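# Reorient a loose object in an upturned robot hand

## Task

The object sits loose on the palm of the hand, which faces up. Using that hand alone, rotate the object until its orientation in the hand matches the two goal images. While it turns, the object may touch only the hand, the wrist camera, the camera's post and the arm's final link; touching anything else or leaving the hand means failure. The arm, wrist included, must not move, and the palm must face up the whole time, or the task fails. To finish, keep the object at rest for a moment in the palm or fingers, not touching the wrist, the two plates at the thumb's base, the camera, its post or the arm's end, with no hand motor reading moving or overload or building toward a shutdown (a motor dead since the first reading is exempt), then declare that you are done.

## Robot and tools

Robot: one FANUC CRX arm whose flange carries a right hand with sixteen motors: index, middle and ring fingers (each with _mcp, _abd, _pip, _dip) and a thumb (thumb_cmc, thumb_axl, thumb_mcp, thumb_ipl). There is no second arm. Cameras: cam_high and cam_low on a fixed stand beside the table, and cam_wrist on a post at the wrist; all give 896x504 images.

Frames. The scene frame has its origin on the table under the arm's base, +z up, +y to the left when facing +x. Printed hand poses (end_effector_position in metres, end_effector_quat_wxyz) are in the scene frame. Pose offsets in a row are along the Hand target's own axes: +z along straightened fingers toward the tips, +x across the palm away from the thumb, +y out of the palm's face. In this task the arm must stay put, so every pose number should be 0.

execute_actions(actions, cameras). actions is a list of actions; each action is up to 15 rows, each row one control step of 1/30 s; if fewer rows are given, the last is repeated to fill 15 steps (0.5 s). A row is 24 numbers, each in [-1, 1]: dx, dy, dz, rx, ry, rz, then the 16 hand numbers, then current_limit, then speed. The first six are an offset (not a pose) from the Hand target at the action's start; 1.0 equals 0.6 m or 180 degrees, and rx, ry, rz form one rotation vector. Sending all six as 0 re-requests the same Hand target and keeps the arm still. The 16 hand numbers are absolute goal angles, each scaled linearly between the hinge's two stops, in this fixed order: index_mcp, index_abd, index_pip, index_dip, middle_mcp, middle_abd, middle_pip, middle_dip, ring_mcp, ring_abd, ring_pip, ring_dip, thumb_cmc, thumb_axl, thumb_mcp, thumb_ipl. Straight values: _mcp -0.75, _abd 0.00, _pip -0.58, _dip -0.70, thumb_cmc -0.71, thumb_axl -0.68, thumb_mcp -0.23, thumb_ipl -0.17. Toward +1, _mcp/_pip/_dip curl the finger toward the palm, _abd swings it sideways away from the thumb, thumb_cmc brings the thumb round in front of the palm, thumb_axl rolls the thumb about its own line, and thumb_mcp/thumb_ipl bend it. current_limit maps -1..+1 to 0..550 mA (minimum 11 mA) for all motors; speed sets set-point speed as (speed+1)/2 of 8.5 rad/s. Initial values are +0.4 and -0.6; the last values sent persist. cameras: list of names, ["all"], or []; images come back only if requested or if actions is empty. An empty actions list also shows the full state.

move(target, speed, blend, blocking, cameras) drives the hand point along a straight path using rows like the above; speed in m/s (0.002 to 1). It moves the arm, so it is not needed here and should be avoided except with zero offsets.

wait(seconds 0 to 10, cameras) lets time pass holding the last command. stop(cameras) brakes a running move. zoom_image(camera, region [x0, y0, x1, y1] in pixels, at most 504 by 504) enlarges part of the latest image of cam_high, cam_low or cam_wrist. show_instructions() shows the goal images. read_manual(section) returns licence text only. finished_scene(scene) ends the scene; call nothing after it in that reply.

Results. The state gives the hand pose and the Hand target (the last commanded pose after clipping; future offsets count from it). Per hand motor, in the order above: hand_goal (goals as written; resending these keeps a grip), hand_measured (actual positions on the same scale; resending these loosens a grip), hand_current_ma (positive pushes toward -1), and hand_state: moving, goal (within 0.02 of the goal), blocked (stopped short and pressing) or overload (shut down). hand_current_limit and hand_speed echo the settings. A line saying Joint velocities are within noise means the arm is still. A HAND FAULT line cancels the reply's later robot calls.

To leave the hand unchanged, resend the last 16 hand numbers plus current_limit and speed; at the start, read a result first and copy its values, since a 0 is itself a command.

Cautions. A motor whose current stays at 495 mA or more accumulates seconds (and sheds them below that); at 5 s it shuts off for 10 s, then returns to its goal. Avoid pressing goals far past an object's surface at high current_limit. Any pose offset, or a tipped palm, fails the task; keep the object clear of the mast at the wrist. Motions should be gentle so the object is not flung out of the hand; a brief outside push on it can occur. Force over 150 N or excess joint torque stops the arm for 10 s, during which hand commands are lost.

Each tool is called after "Request:" by a JSON object that holds its "api" and its "payload", one argument or row to a line.

Reference images:

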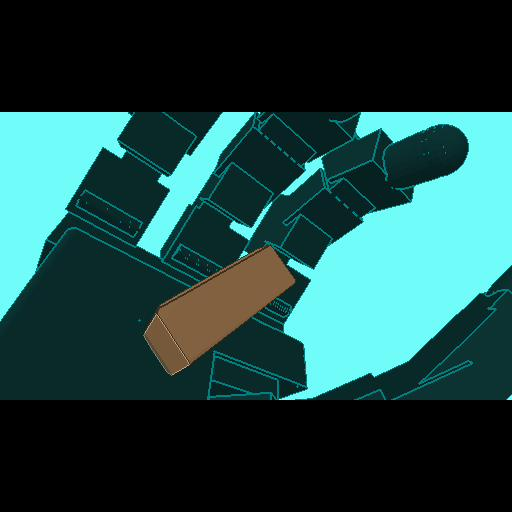

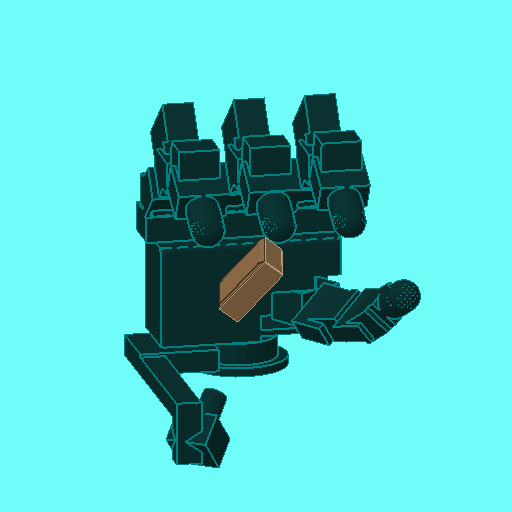

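## Session

Request:
{"api": "execute_actions", "payload": {
  "actions": [],
  "cameras": ["all"]
}}

Scene clock: 0.00 s.
end_effector_position=(+0.6028, +0.0274, +0.4742) hand_goal=(-0.046, +0.000, +0.008, -0.280, -0.046, +0.000, +0.008, -0.280, -0.046, +0.000, +0.008, -0.280, +0.104, -0.266, -0.032, +0.018) hand_measured=(-0.060, +0.000, +0.006, -0.282, -0.058, +0.000, +0.006, -0.282, -0.060, +0.000, +0.006, -0.282, +0.094, -0.270, -0.034, +0.016) hand_current_ma=(-16, +0, -1, -1, -13, +0, -1, -1, -17, +0, -1, -1, -10, -2, -1, -1) hand_state=(goal, goal, goal, goal, goal, goal, goal, goal, goal, goal, goal, goal, goal, goal, goal, goal) hand_current_limit=0.40 hand_speed=-0.60 end_effector_quat_wxyz=(+0.696, +0.699, +0.121, +0.113)
Joint positions: [0.467 0.544 0.35 -1.602 1.738 1.382]
Joint velocities: within noise
Hand target: +0.6028, +0.0274, +0.4742; +0.696, +0.699, +0.121, +0.113

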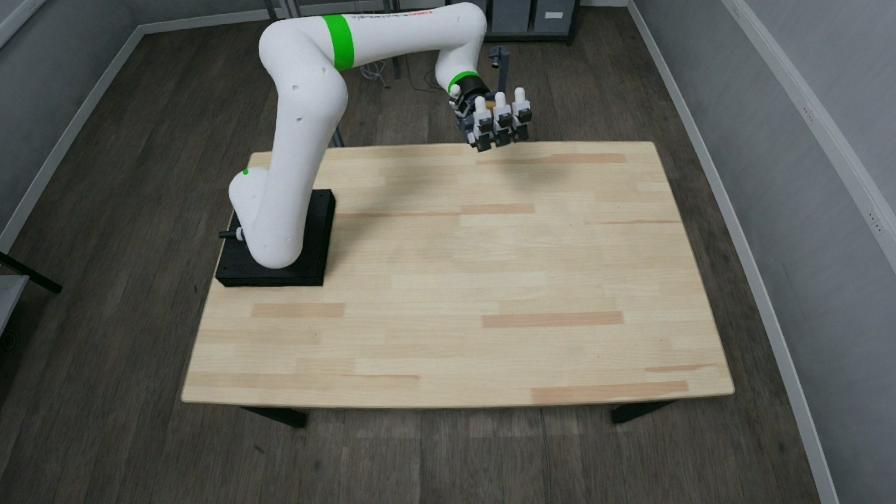

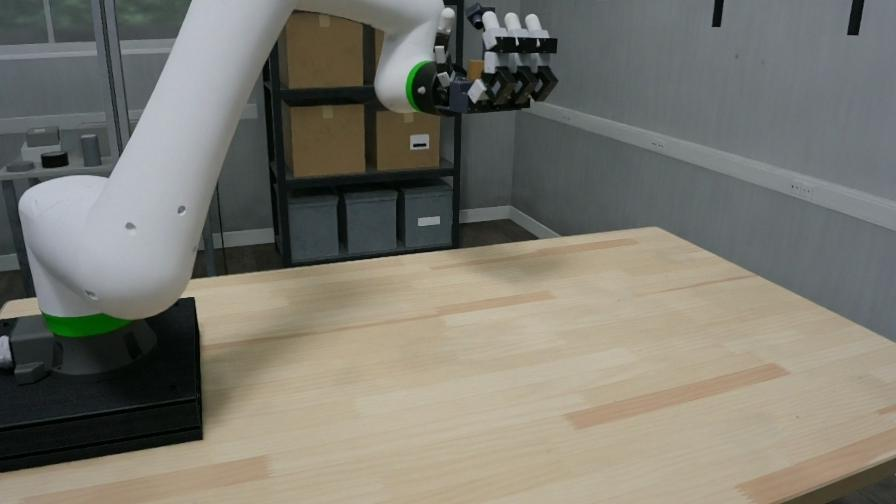

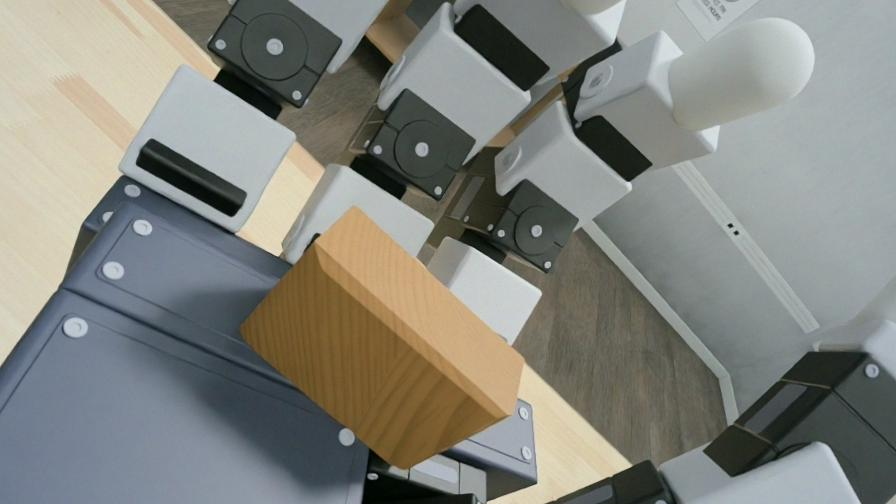

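Request:
{"api": "zoom_image", "payload": {
  "camera": "cam_wrist",
  "region": [200, 150, 600, 504]
}}

Request:
{"api": "show_instructions", "payload": {

}}

Scaled by 1.260 from the camera's 896x504 image, which has a finer 1280x720 frame.

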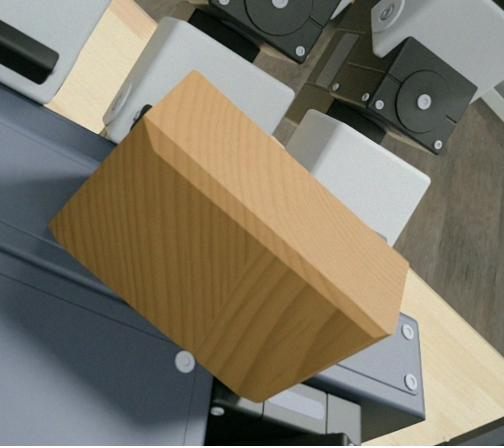

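Reference images for this scene: goal picture from the wrist camera place, goal picture looking into the palm.

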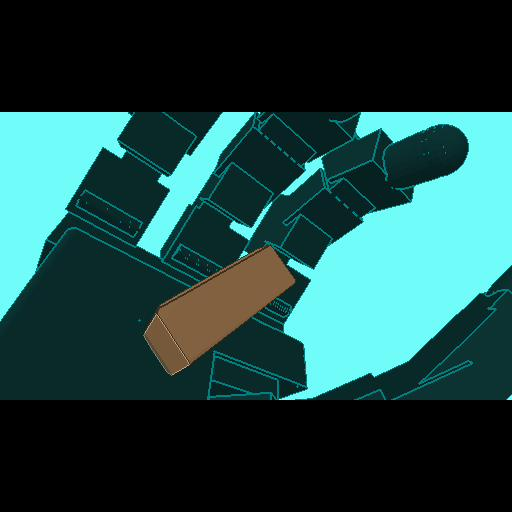

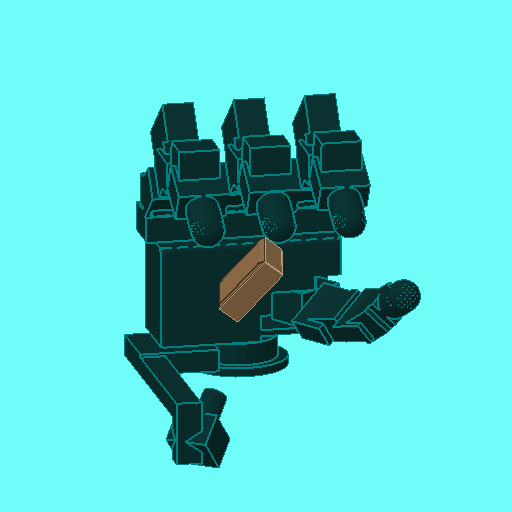

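Request:
{"api": "zoom_image", "payload": {
  "camera": "cam_high",
  "region": [430, 30, 550, 160]
}}

Request:
{"api": "zoom_image", "payload": {
  "camera": "cam_low",
  "region": [400, 0, 580, 130]
}}

Request:
{"api": "zoom_image", "payload": {
  "camera": "cam_wrist",
  "region": [230, 190, 430, 340]
}}

Request:
{"api": "zoom_image", "payload": {
  "camera": "cam_wrist",
  "region": [360, 330, 560, 480]
}}

Scaled by 3.877 from the camera's 896x504 image, which has a finer 1280x720 frame.

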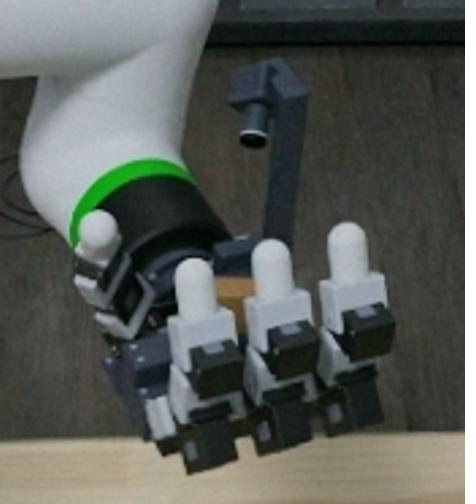

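Scaled by 2.800 from the camera's 896x504 image, which has a finer 1280x720 frame.

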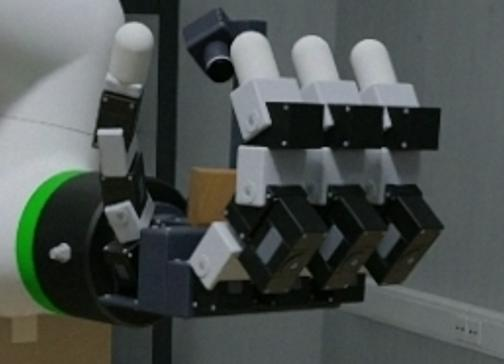

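Scaled by 2.520 from the camera's 896x504 image, which has a finer 1280x720 frame.

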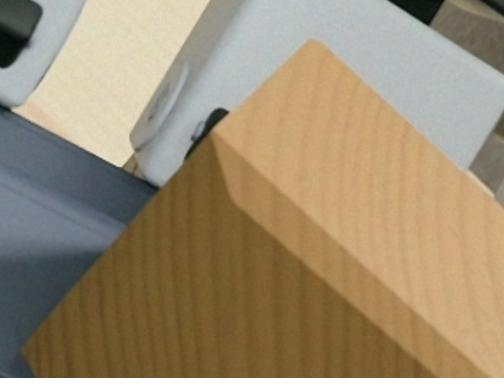

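Scaled by 2.520 from the camera's 896x504 image, which has a finer 1280x720 frame.

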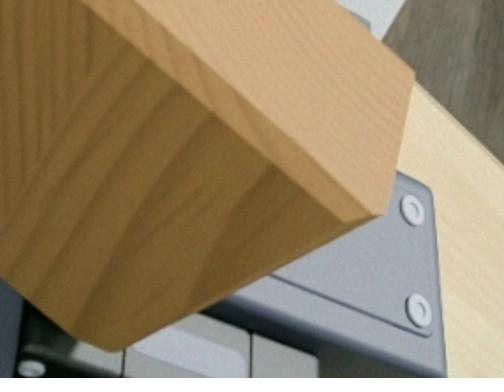

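Request:
{"api": "zoom_image", "payload": {
  "camera": "cam_wrist",
  "region": [290, 230, 450, 350]
}}

Request:
{"api": "zoom_image", "payload": {
  "camera": "cam_wrist",
  "region": [330, 350, 490, 490]
}}

Request:
{"api": "zoom_image", "payload": {
  "camera": "cam_wrist",
  "region": [0, 200, 504, 504]
}}

Request:
{"api": "zoom_image", "payload": {
  "camera": "cam_high",
  "region": [460, 80, 520, 140]
}}

Scaled by 3.150 from the camera's 896x504 image, which has a finer 1280x720 frame.

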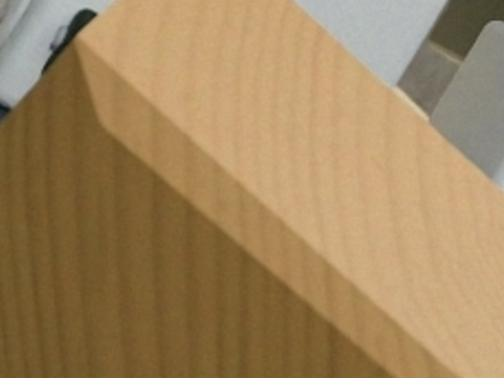

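Scaled by 3.150 from the camera's 896x504 image, which has a finer 1280x720 frame.

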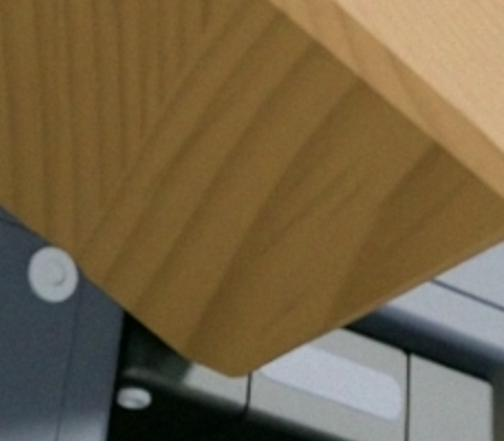

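Scaled by 1.000.

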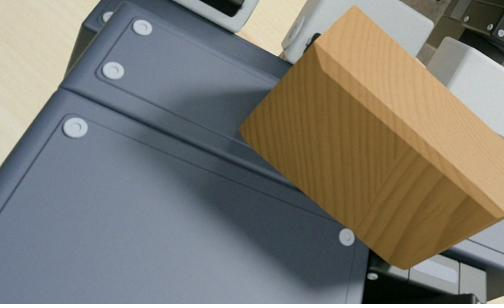

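Scaled by 8.400 from the camera's 896x504 image, which has a finer 1280x720 frame.

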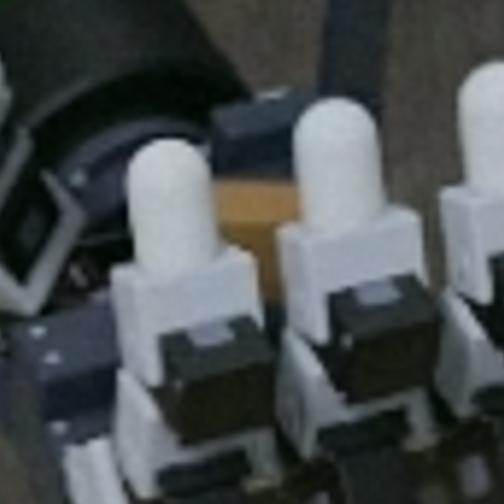

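Request:
{"api": "show_instructions", "payload": {

}}

Reference images for this scene: goal picture from the wrist camera place, goal picture looking into the palm.

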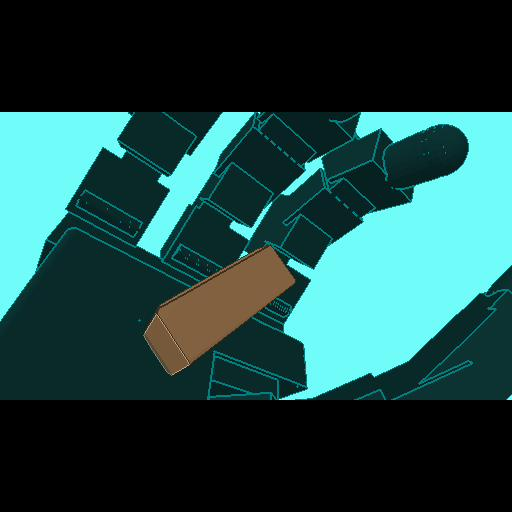

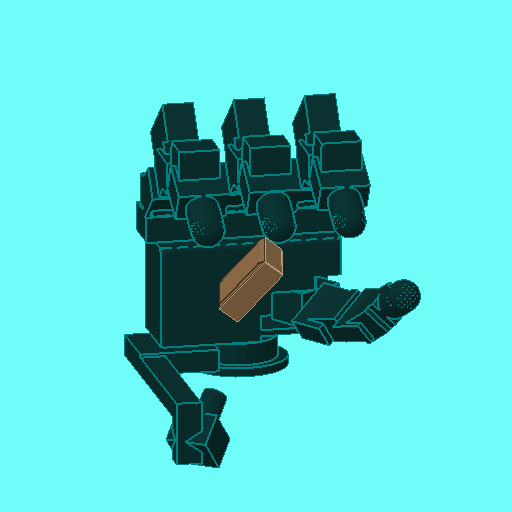

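Request:
{"api": "execute_actions", "payload": {
  "actions": [
    [[0,0,0,0,0,0,-0.3425,-0.7,0.956,0.435,-0.046,0,0.008,-0.28,-0.046,0,0.008,-0.28,0.104,-0.266,-0.032,0.018,0.4,-0.6]],
    [[0,0,0,0,0,0,-0.3425,-0.7,0.956,0.435,-0.046,0,0.008,-0.28,-0.046,0,0.008,-0.28,0.104,-0.266,-0.032,0.018,0.4,-0.6]]
  ],
  "cameras": ["all"]
}}

Scene clock: 61.13 s.
end_effector_position=(+0.6028, +0.0274, +0.4742) hand_goal=(-0.342, -0.700, +0.956, +0.434, -0.046, +0.000, +0.008, -0.280, -0.046, +0.000, +0.008, -0.280, +0.104, -0.266, -0.032, +0.018) hand_measured=(-0.346, -0.698, +0.954, +0.432, -0.058, +0.000, +0.006, -0.282, -0.060, +0.000, +0.006, -0.282, +0.094, -0.270, -0.034, +0.016) hand_current_ma=(-3, +1, -1, -1, -13, +0, -1, -1, -17, +0, -1, -1, -10, -2, -1, -1) hand_state=(goal, goal, goal, goal, goal, goal, goal, goal, goal, goal, goal, goal, goal, goal, goal, goal) hand_current_limit=0.40 hand_speed=-0.60 end_effector_quat_wxyz=(+0.696, +0.699, +0.121, +0.113)
Joint positions: [0.467 0.544 0.35 -1.602 1.738 1.382]
Hand target: +0.6028, +0.0274, +0.4742; +0.696, +0.699, +0.121, +0.113
Off the commanded pose: 0.000 m, 0 deg.

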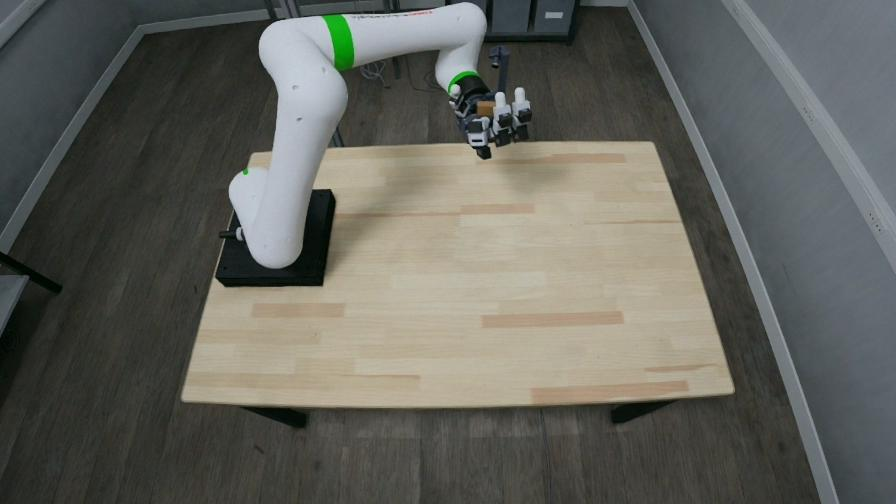

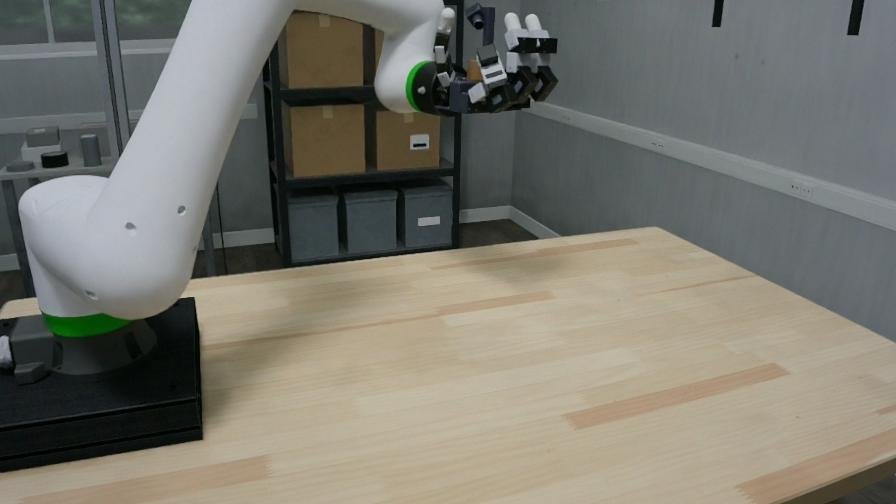

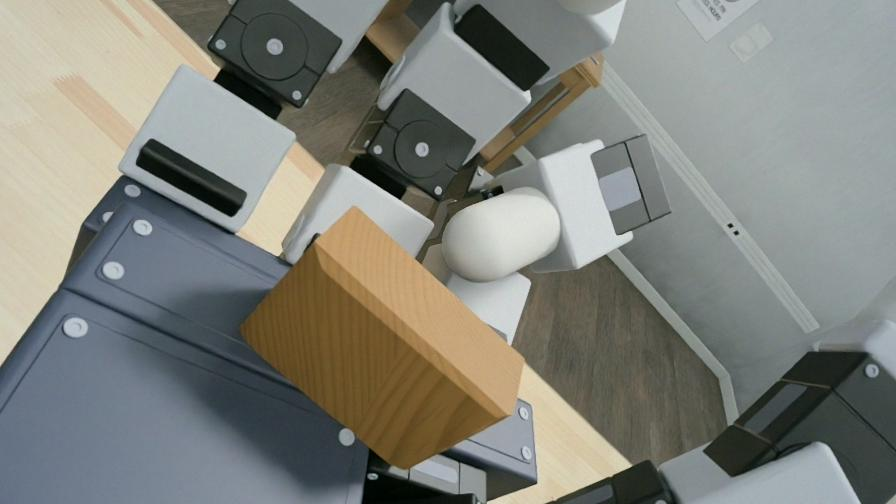

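Request:
{"api": "execute_actions", "payload": {
  "actions": [
    [[0,0,0,0,0,0,-0.046,0,0.008,-0.28,-0.046,0,0.008,-0.28,-0.046,0.583,0.008,-0.28,0.104,-0.266,-0.032,0.018,0.4,-0.6]],
    [[0,0,0,0,0,0,-0.046,0,0.008,-0.28,-0.2055,0.433,0.825,0.638,-0.046,0.583,0.008,-0.28,0.104,-0.266,-0.032,0.018,0.4,-0.6]],
    [[0,0,0,0,0,0,-0.046,0,0.008,-0.28,-0.2055,0.433,0.825,0.638,-0.046,0.583,0.008,-0.28,0.104,-0.266,-0.032,0.018,0.4,-0.6]],
    [[0,0,0,0,0,0,-0.046,0,0.008,-0.28,0.0,0.44,0.834,0.638,-0.046,0.583,0.008,-0.28,0.104,-0.266,-0.032,0.018,0.4,-0.8]]
  ],
  "cameras": ["cam_wrist", "cam_low"]
}}

Scene clock: 67.43 s.
end_effector_position=(+0.6028, +0.0274, +0.4742) hand_goal=(-0.046, +0.000, +0.008, -0.280, +0.000, +0.440, +0.834, +0.638, -0.046, +0.582, +0.008, -0.280, +0.104, -0.266, -0.032, +0.018) hand_measured=(-0.056, -0.004, +0.010, -0.278, -0.008, +0.438, +0.834, +0.636, -0.060, +0.580, +0.006, -0.282, +0.094, -0.270, -0.034, +0.016) hand_current_ma=(-11, -1, +1, +1, -8, -1, +0, -1, -17, +0, -1, -1, -10, -2, -1, -1) hand_state=(goal, goal, goal, goal, goal, goal, goal, goal, goal, goal, goal, goal, goal, goal, goal, goal) hand_current_limit=0.40 hand_speed=-0.80 end_effector_quat_wxyz=(+0.696, +0.699, +0.121, +0.113)
Joint positions: [0.467 0.544 0.35 -1.602 1.738 1.382]
Hand target: +0.6028, +0.0274, +0.4742; +0.696, +0.699, +0.121, +0.113
Off the commanded pose: 0.000 m, 0 deg.
Images, in order (width x height): cam_low 896x504, cam_wrist 896x504.

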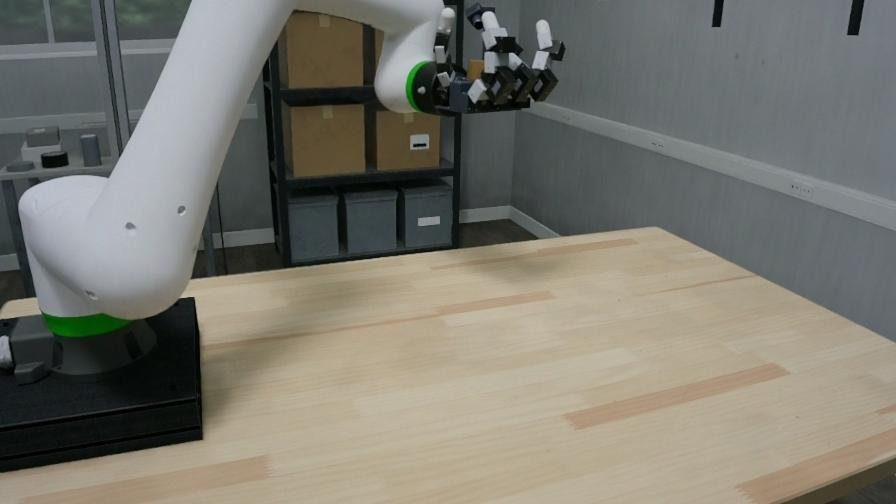

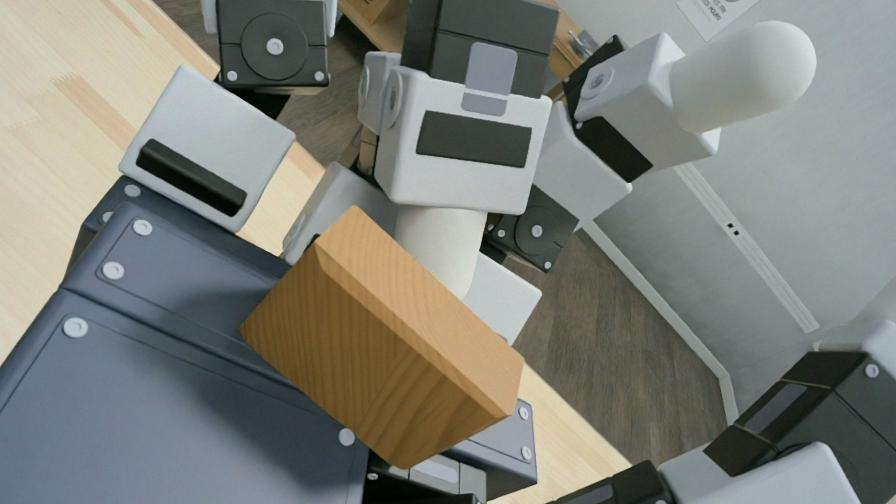

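Request:
{"api": "execute_actions", "payload": {
  "actions": [
    [[0,0,0,0,0,0,-0.046,0,0.008,-0.28,0.2055,0.45,0.829,0.3406,-0.046,0.583,0.008,-0.28,0.104,-0.266,-0.032,0.018,0.4,-0.85]],
    [[0,0,0,0,0,0,-0.046,0,0.008,-0.28,0.2055,0.45,0.829,0.3406,-0.046,0.583,0.008,-0.28,0.104,-0.266,-0.032,0.018,0.4,-0.85]]
  ],
  "cameras": ["cam_wrist"]
}}

Request:
{"api": "execute_actions", "payload": {
  "actions": [
    [[0,0,0,0,0,0,-0.046,0,0.008,-0.28,0.295,0.52,0.842,0.143,-0.046,0.583,0.008,-0.28,0.104,-0.266,-0.032,0.018,0.4,-0.9]],
    [[0,0,0,0,0,0,-0.046,0,0.008,-0.28,0.3836,0.597,0.8555,-0.0536,-0.046,0.583,0.008,-0.28,0.104,-0.266,-0.032,0.018,0.4,-0.9]],
    [[0,0,0,0,0,0,-0.046,0,0.008,-0.28,0.3836,0.597,0.8555,-0.0536,-0.046,0.583,0.008,-0.28,0.104,-0.266,-0.032,0.018,0.4,-0.9]]
  ],
  "cameras": ["cam_wrist"]
}}

Scene clock: 69.03 s.
end_effector_position=(+0.6028, +0.0274, +0.4742) hand_goal=(-0.046, +0.000, +0.008, -0.280, +0.206, +0.450, +0.828, +0.340, -0.046, +0.582, +0.008, -0.280, +0.104, -0.266, -0.032, +0.018) hand_measured=(-0.056, -0.004, +0.010, -0.278, +0.200, +0.448, +0.832, +0.344, -0.060, +0.580, +0.006, -0.282, +0.094, -0.270, -0.034, +0.016) hand_current_ma=(-11, -1, +1, +1, -4, -1, +3, +2, -17, +0, -1, -1, -10, -2, -1, -1) hand_state=(goal, goal, goal, goal, goal, goal, goal, goal, goal, goal, goal, goal, goal, goal, goal, goal) hand_current_limit=0.40 hand_speed=-0.85 end_effector_quat_wxyz=(+0.696, +0.699, +0.121, +0.113)
Joint positions: [0.467 0.544 0.35 -1.602 1.738 1.382]
Hand target: +0.6028, +0.0274, +0.4742; +0.696, +0.699, +0.121, +0.113
Off the commanded pose: 0.000 m, 0 deg.
Images, in order (width x height): cam_wrist 896x504.

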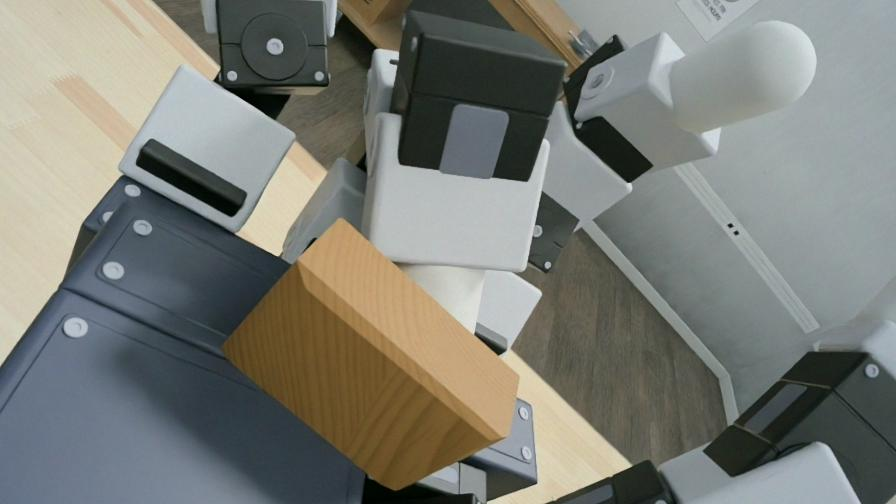

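Scene clock: 70.73 s.
end_effector_position=(+0.6028, +0.0274, +0.4742) hand_goal=(-0.046, +0.000, +0.008, -0.280, +0.384, +0.596, +0.856, -0.054, -0.046, +0.582, +0.008, -0.280, +0.104, -0.266, -0.032, +0.018) hand_measured=(-0.056, -0.004, +0.010, -0.278, +0.382, +0.598, +0.856, -0.050, -0.060, +0.580, +0.006, -0.282, +0.094, -0.270, -0.034, +0.016) hand_current_ma=(-11, -1, +1, +1, -1, +0, +0, +2, -17, +0, -1, -1, -10, -2, -1, -1) hand_state=(goal, goal, goal, goal, goal, goal, goal, goal, goal, goal, goal, goal, goal, goal, goal, goal) hand_current_limit=0.40 hand_speed=-0.90 end_effector_quat_wxyz=(+0.696, +0.699, +0.121, +0.113)
Joint positions: [0.467 0.544 0.35 -1.602 1.738 1.382]
Hand target: +0.6028, +0.0274, +0.4742; +0.696, +0.699, +0.121, +0.113
Off the commanded pose: 0.000 m, 0 deg.
Images, in order (width x height): cam_wrist 896x504.

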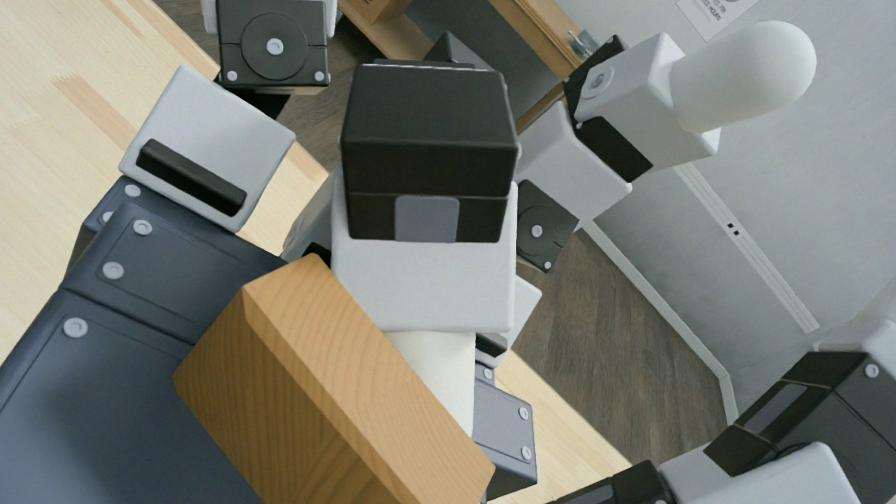

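Request:
{"api": "execute_actions", "payload": {
  "actions": [
    [[0,0,0,0,0,0,-0.046,0,0.008,-0.28,0.2055,0.45,0.829,0.3406,-0.06,0.583,0.679,0.362,-0.4286,0.401,-0.034,0.018,0.4,-0.7]],
    [[0,0,0,0,0,0,-0.046,0,0.008,-0.28,-0.2055,0.433,0.825,0.638,-0.06,0.583,0.679,0.362,-1.0,0.401,0.449,0.481,0.4,-0.7]],
    [[0,0,0,0,0,0,-0.046,0,0.008,-0.28,-0.2055,0.1,0.2,0.1,0.3425,0.293,0.679,0.362,-1.0,0.401,0.7,0.7,0.4,-0.7]],
    [[0,0,0,0,0,0,-0.046,0,0.008,-0.28,-0.046,0,0.008,-0.28,0.3425,0.293,0.679,0.362,-1.0,0.401,0.899,0.978,0.4,-0.7]]
  ],
  "cameras": ["cam_wrist", "cam_high", "cam_low"]
}}

Scene clock: 83.93 s.
end_effector_position=(+0.6028, +0.0274, +0.4742) hand_goal=(-0.046, +0.000, +0.008, -0.280, -0.046, +0.000, +0.008, -0.280, +0.342, +0.292, +0.678, +0.362, -1.000, +0.400, +0.898, +0.978) hand_measured=(-0.056, -0.004, +0.010, -0.278, -0.058, +0.004, +0.010, -0.276, +0.338, +0.296, +0.678, +0.360, -1.000, +0.398, +0.896, +0.978) hand_current_ma=(-11, -1, +1, +1, -13, +1, +1, +2, -2, +2, +0, -1, +0, -1, -1, +0) hand_state=(goal, goal, goal, goal, goal, goal, goal, goal, goal, goal, goal, goal, goal, goal, goal, goal) hand_current_limit=0.40 hand_speed=-0.70 end_effector_quat_wxyz=(+0.696, +0.699, +0.121, +0.113)
Joint positions: [0.467 0.544 0.35 -1.602 1.738 1.382]
Hand target: +0.6028, +0.0274, +0.4742; +0.696, +0.699, +0.121, +0.113
Off the commanded pose: 0.000 m, 0 deg.

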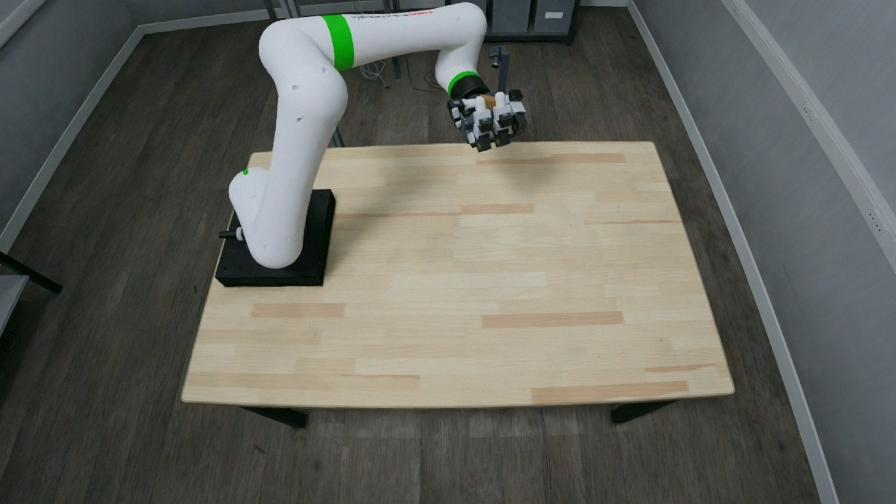

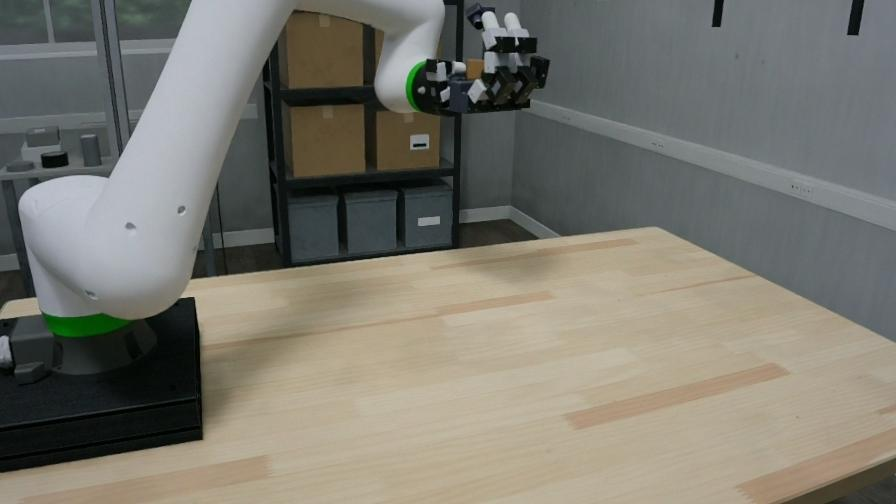

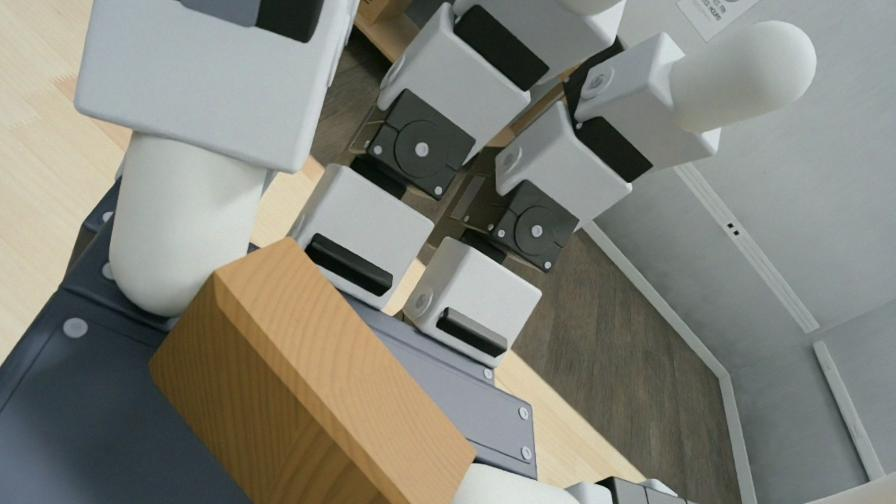

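Request:
{"api": "execute_actions", "payload": {
  "actions": [
    [[0,0,0,0,0,0,-0.046,0,0.008,-0.28,-0.046,0,0.008,-0.28,0.3425,0.293,0.679,0.362,-0.714,0.401,0.884,0.946,0.4,-0.85]],
    [[0,0,0,0,0,0,-0.046,0,0.008,-0.28,-0.046,0,0.008,-0.28,0.3425,0.293,0.679,0.362,-0.714,0.401,0.884,0.946,0.4,-0.85]]
  ],
  "cameras": ["cam_wrist"]
}}

Request:
{"api": "execute_actions", "payload": {
  "actions": [
    [[0,0,0,0,0,0,-0.046,0,0.008,-0.28,-0.046,0,0.008,-0.28,0.3425,0.293,0.679,0.362,-0.4286,0.401,0.831,0.881,0.4,-0.85]],
    [[0,0,0,0,0,0,-0.046,0,0.008,-0.28,-0.046,0,0.008,-0.28,0.3425,0.293,0.679,0.362,-0.4286,0.401,0.831,0.881,0.4,-0.85]]
  ],
  "cameras": ["cam_wrist"]
}}

Scene clock: 85.57 s.
end_effector_position=(+0.6028, +0.0274, +0.4742) hand_goal=(-0.046, +0.000, +0.008, -0.280, -0.046, +0.000, +0.008, -0.280, +0.342, +0.292, +0.678, +0.362, -0.714, +0.400, +0.884, +0.946) hand_measured=(-0.056, -0.004, +0.010, -0.278, -0.058, +0.004, +0.010, -0.276, +0.330, +0.278, +0.678, +0.370, -0.794, +0.408, +0.854, +0.948) hand_current_ma=(-11, -1, +1, +1, -13, +1, +1, +2, -13, -13, +0, +7, -201, +9, -69, +2) hand_state=(goal, goal, goal, goal, goal, goal, goal, goal, goal, goal, goal, goal, blocked, goal, blocked, goal) hand_current_limit=0.40 hand_speed=-0.85 end_effector_quat_wxyz=(+0.696, +0.699, +0.121, +0.113)
Joint positions: [0.467 0.544 0.35 -1.602 1.738 1.382]
Hand target: +0.6028, +0.0274, +0.4742; +0.696, +0.699, +0.121, +0.113
Off the commanded pose: 0.000 m, 0 deg.
Images, in order (width x height): cam_wrist 896x504.

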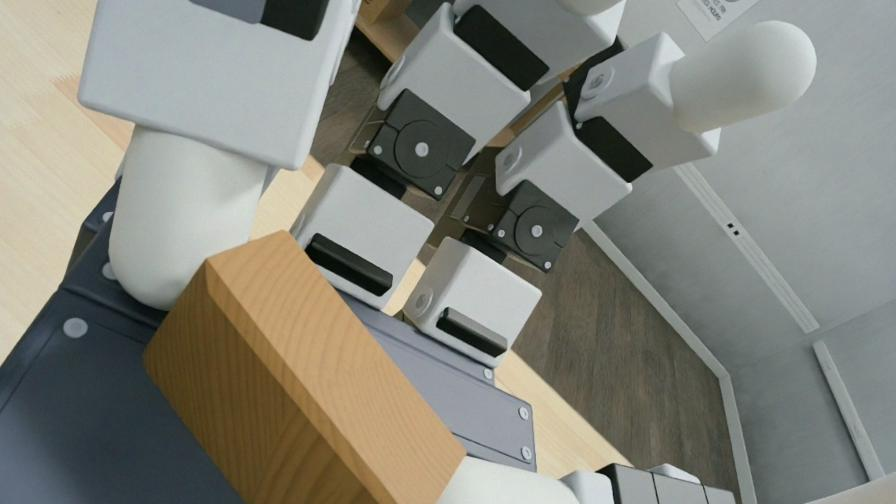

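Scene clock: 86.77 s.
end_effector_position=(+0.6028, +0.0274, +0.4742) hand_goal=(-0.046, +0.000, +0.008, -0.280, -0.046, +0.000, +0.008, -0.280, +0.342, +0.292, +0.678, +0.362, -0.428, +0.400, +0.830, +0.880) hand_measured=(-0.056, -0.004, +0.010, -0.278, -0.058, +0.004, +0.010, -0.276, +0.328, +0.272, +0.680, +0.378, -0.662, +0.418, +0.784, +0.878) hand_current_ma=(-11, -1, +1, +1, -13, +1, +1, +2, -16, -21, +1, +17, -385, +28, -131, -2) hand_state=(goal, goal, goal, goal, goal, goal, goal, goal, goal, blocked, goal, goal, blocked, goal, blocked, goal) hand_current_limit=0.40 hand_speed=-0.85 end_effector_quat_wxyz=(+0.696, +0.699, +0.121, +0.113)
Joint positions: [0.467 0.544 0.35 -1.602 1.738 1.382]
Hand target: +0.6028, +0.0274, +0.4742; +0.696, +0.699, +0.121, +0.113
Off the commanded pose: 0.000 m, 0 deg.
Images, in order (width x height): cam_wrist 896x504.

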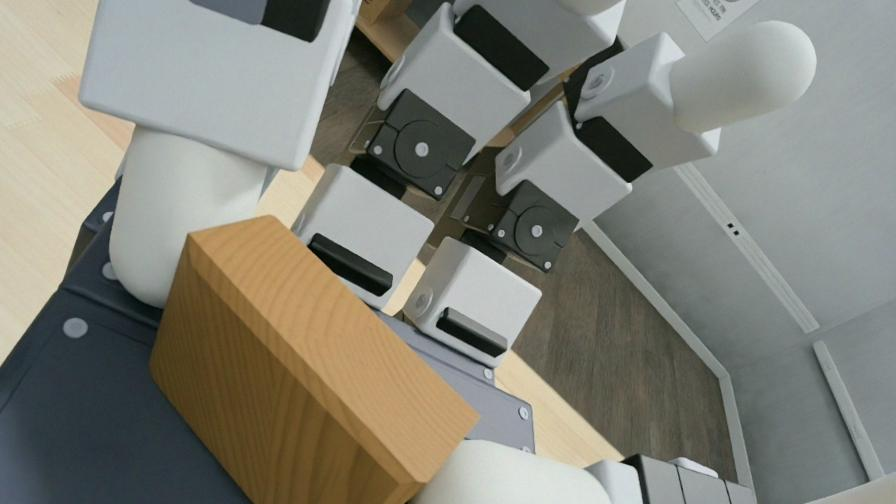

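Request:
{"api": "execute_actions", "payload": {
  "actions": [],
  "cameras": ["all"]
}}

Request:
{"api": "zoom_image", "payload": {
  "camera": "cam_low",
  "region": [400, 0, 580, 130]
}}

Request:
{"api": "zoom_image", "payload": {
  "camera": "cam_high",
  "region": [440, 60, 540, 160]
}}

Request:
{"api": "zoom_image", "payload": {
  "camera": "cam_wrist",
  "region": [100, 180, 600, 504]
}}

Scene clock: 89.20 s.
end_effector_position=(+0.6028, +0.0274, +0.4742) hand_goal=(-0.046, +0.000, +0.008, -0.280, -0.046, +0.000, +0.008, -0.280, +0.342, +0.292, +0.678, +0.362, -0.428, +0.400, +0.830, +0.880) hand_measured=(-0.056, -0.004, +0.010, -0.278, -0.058, +0.004, +0.010, -0.276, +0.328, +0.272, +0.680, +0.378, -0.662, +0.418, +0.784, +0.878) hand_current_ma=(-11, -1, +1, +1, -13, +1, +1, +2, -16, -21, +1, +17, -385, +28, -131, -2) hand_state=(goal, goal, goal, goal, goal, goal, goal, goal, goal, blocked, goal, goal, blocked, goal, blocked, goal) hand_current_limit=0.40 hand_speed=-0.85 end_effector_quat_wxyz=(+0.696, +0.699, +0.121, +0.113)
Joint positions: [0.467 0.544 0.35 -1.602 1.738 1.382]
Joint velocities: within noise
Hand target: +0.6028, +0.0274, +0.4742; +0.696, +0.699, +0.121, +0.113
Off the commanded pose: 0.000 m, 0 deg.

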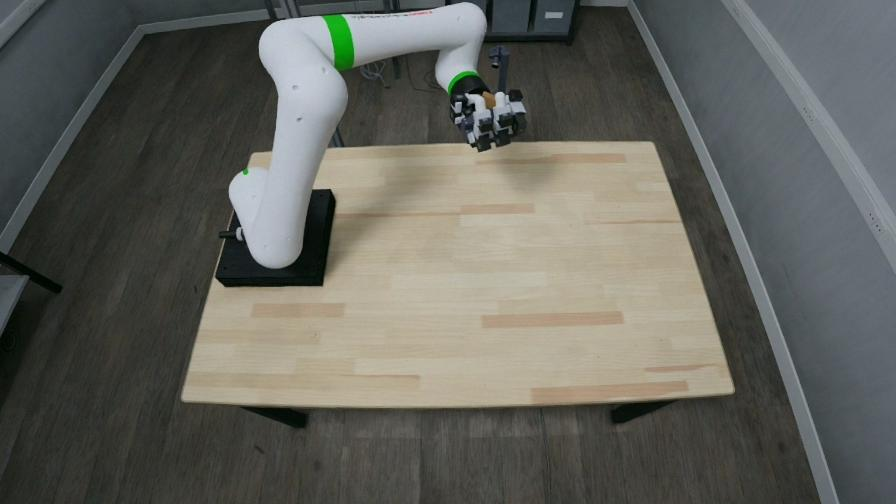

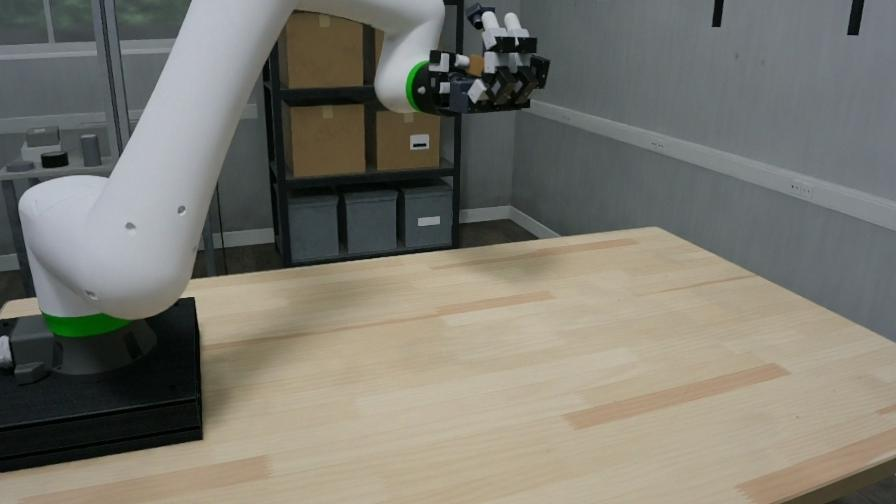

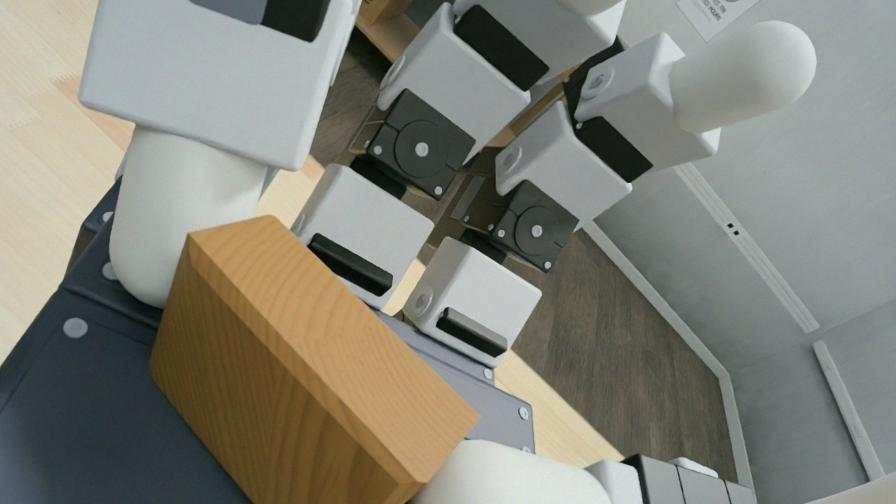

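Scaled by 2.800 from the camera's 896x504 image, which has a finer 1280x720 frame.

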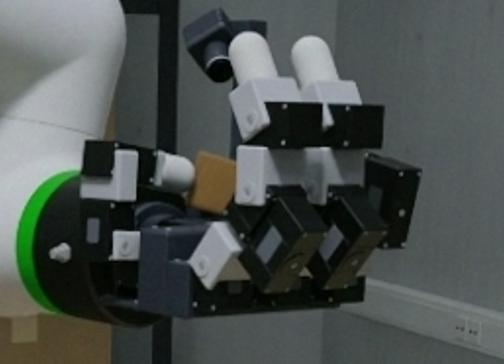

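Scaled by 5.040 from the camera's 896x504 image, which has a finer 1280x720 frame.

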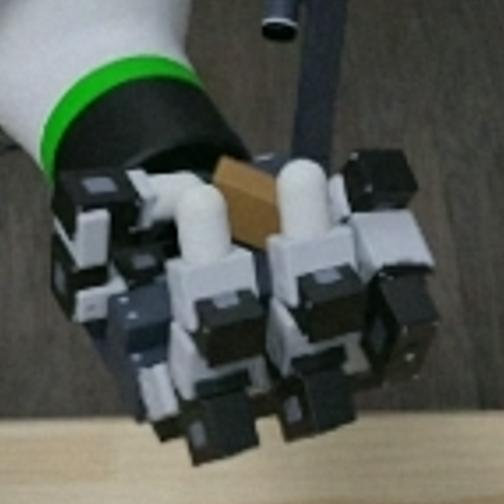

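Scaled by 1.008 from the camera's 896x504 image, which has a finer 1280x720 frame.

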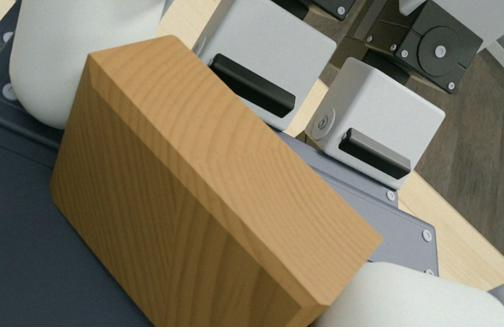

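Request:
{"api": "execute_actions", "payload": {
  "actions": [],
  "cameras": ["all"]
}}

Scene clock: 92.27 s.
end_effector_position=(+0.6028, +0.0274, +0.4742) hand_goal=(-0.046, +0.000, +0.008, -0.280, -0.046, +0.000, +0.008, -0.280, +0.342, +0.292, +0.678, +0.362, -0.428, +0.400, +0.830, +0.880) hand_measured=(-0.056, -0.004, +0.010, -0.278, -0.058, +0.004, +0.010, -0.276, +0.328, +0.272, +0.680, +0.378, -0.662, +0.418, +0.784, +0.878) hand_current_ma=(-11, -1, +1, +1, -13, +1, +1, +2, -16, -21, +1, +17, -385, +28, -131, -2) hand_state=(goal, goal, goal, goal, goal, goal, goal, goal, goal, blocked, goal, goal, blocked, goal, blocked, goal) hand_current_limit=0.40 hand_speed=-0.85 end_effector_quat_wxyz=(+0.696, +0.699, +0.121, +0.113)
Joint positions: [0.467 0.544 0.35 -1.602 1.738 1.382]
Joint velocities: within noise
Hand target: +0.6028, +0.0274, +0.4742; +0.696, +0.699, +0.121, +0.113
Off the commanded pose: 0.000 m, 0 deg.

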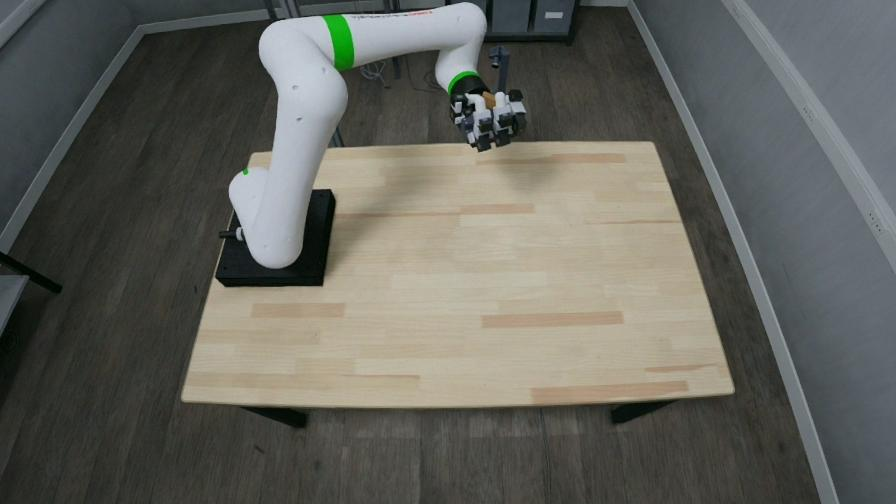

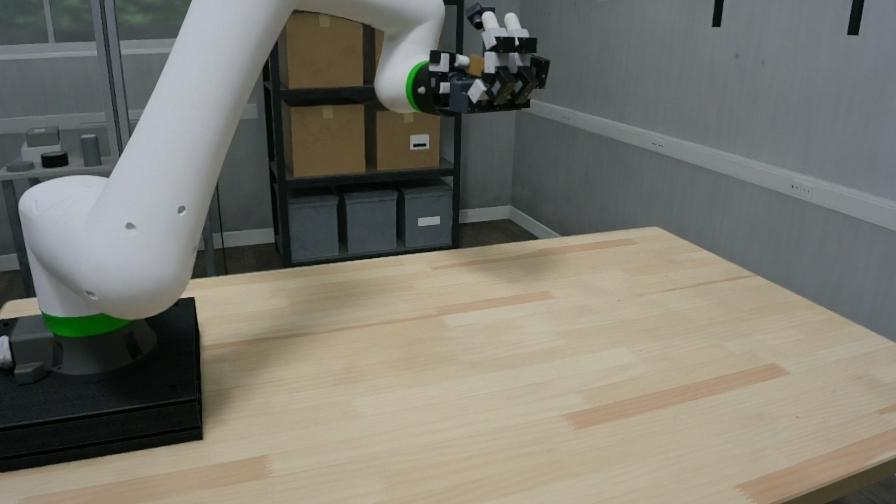

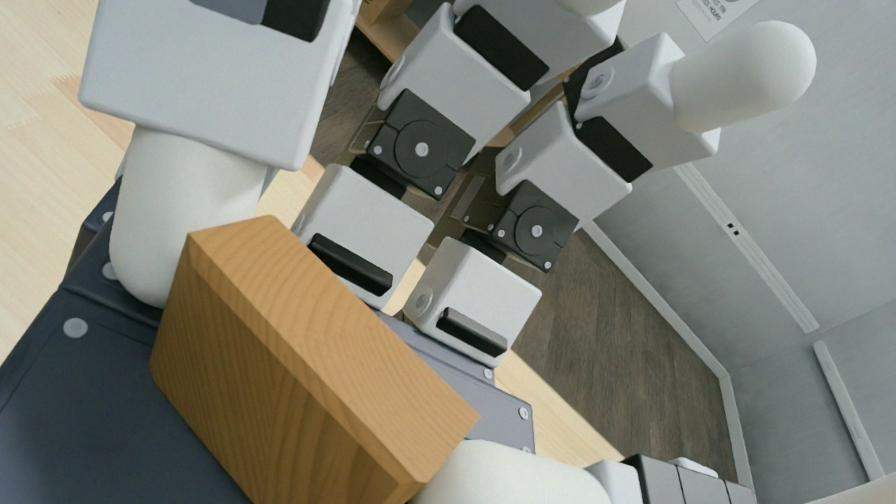

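Request:
{"api": "zoom_image", "payload": {
  "camera": "cam_wrist",
  "region": [100, 180, 604, 504]
}}

Scaled by 1.000.

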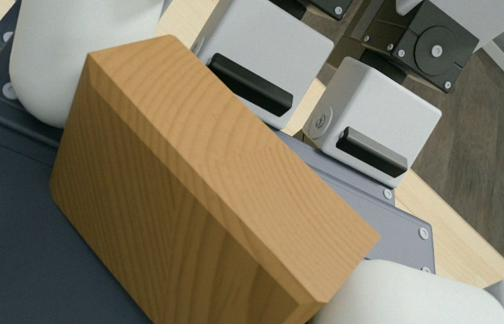

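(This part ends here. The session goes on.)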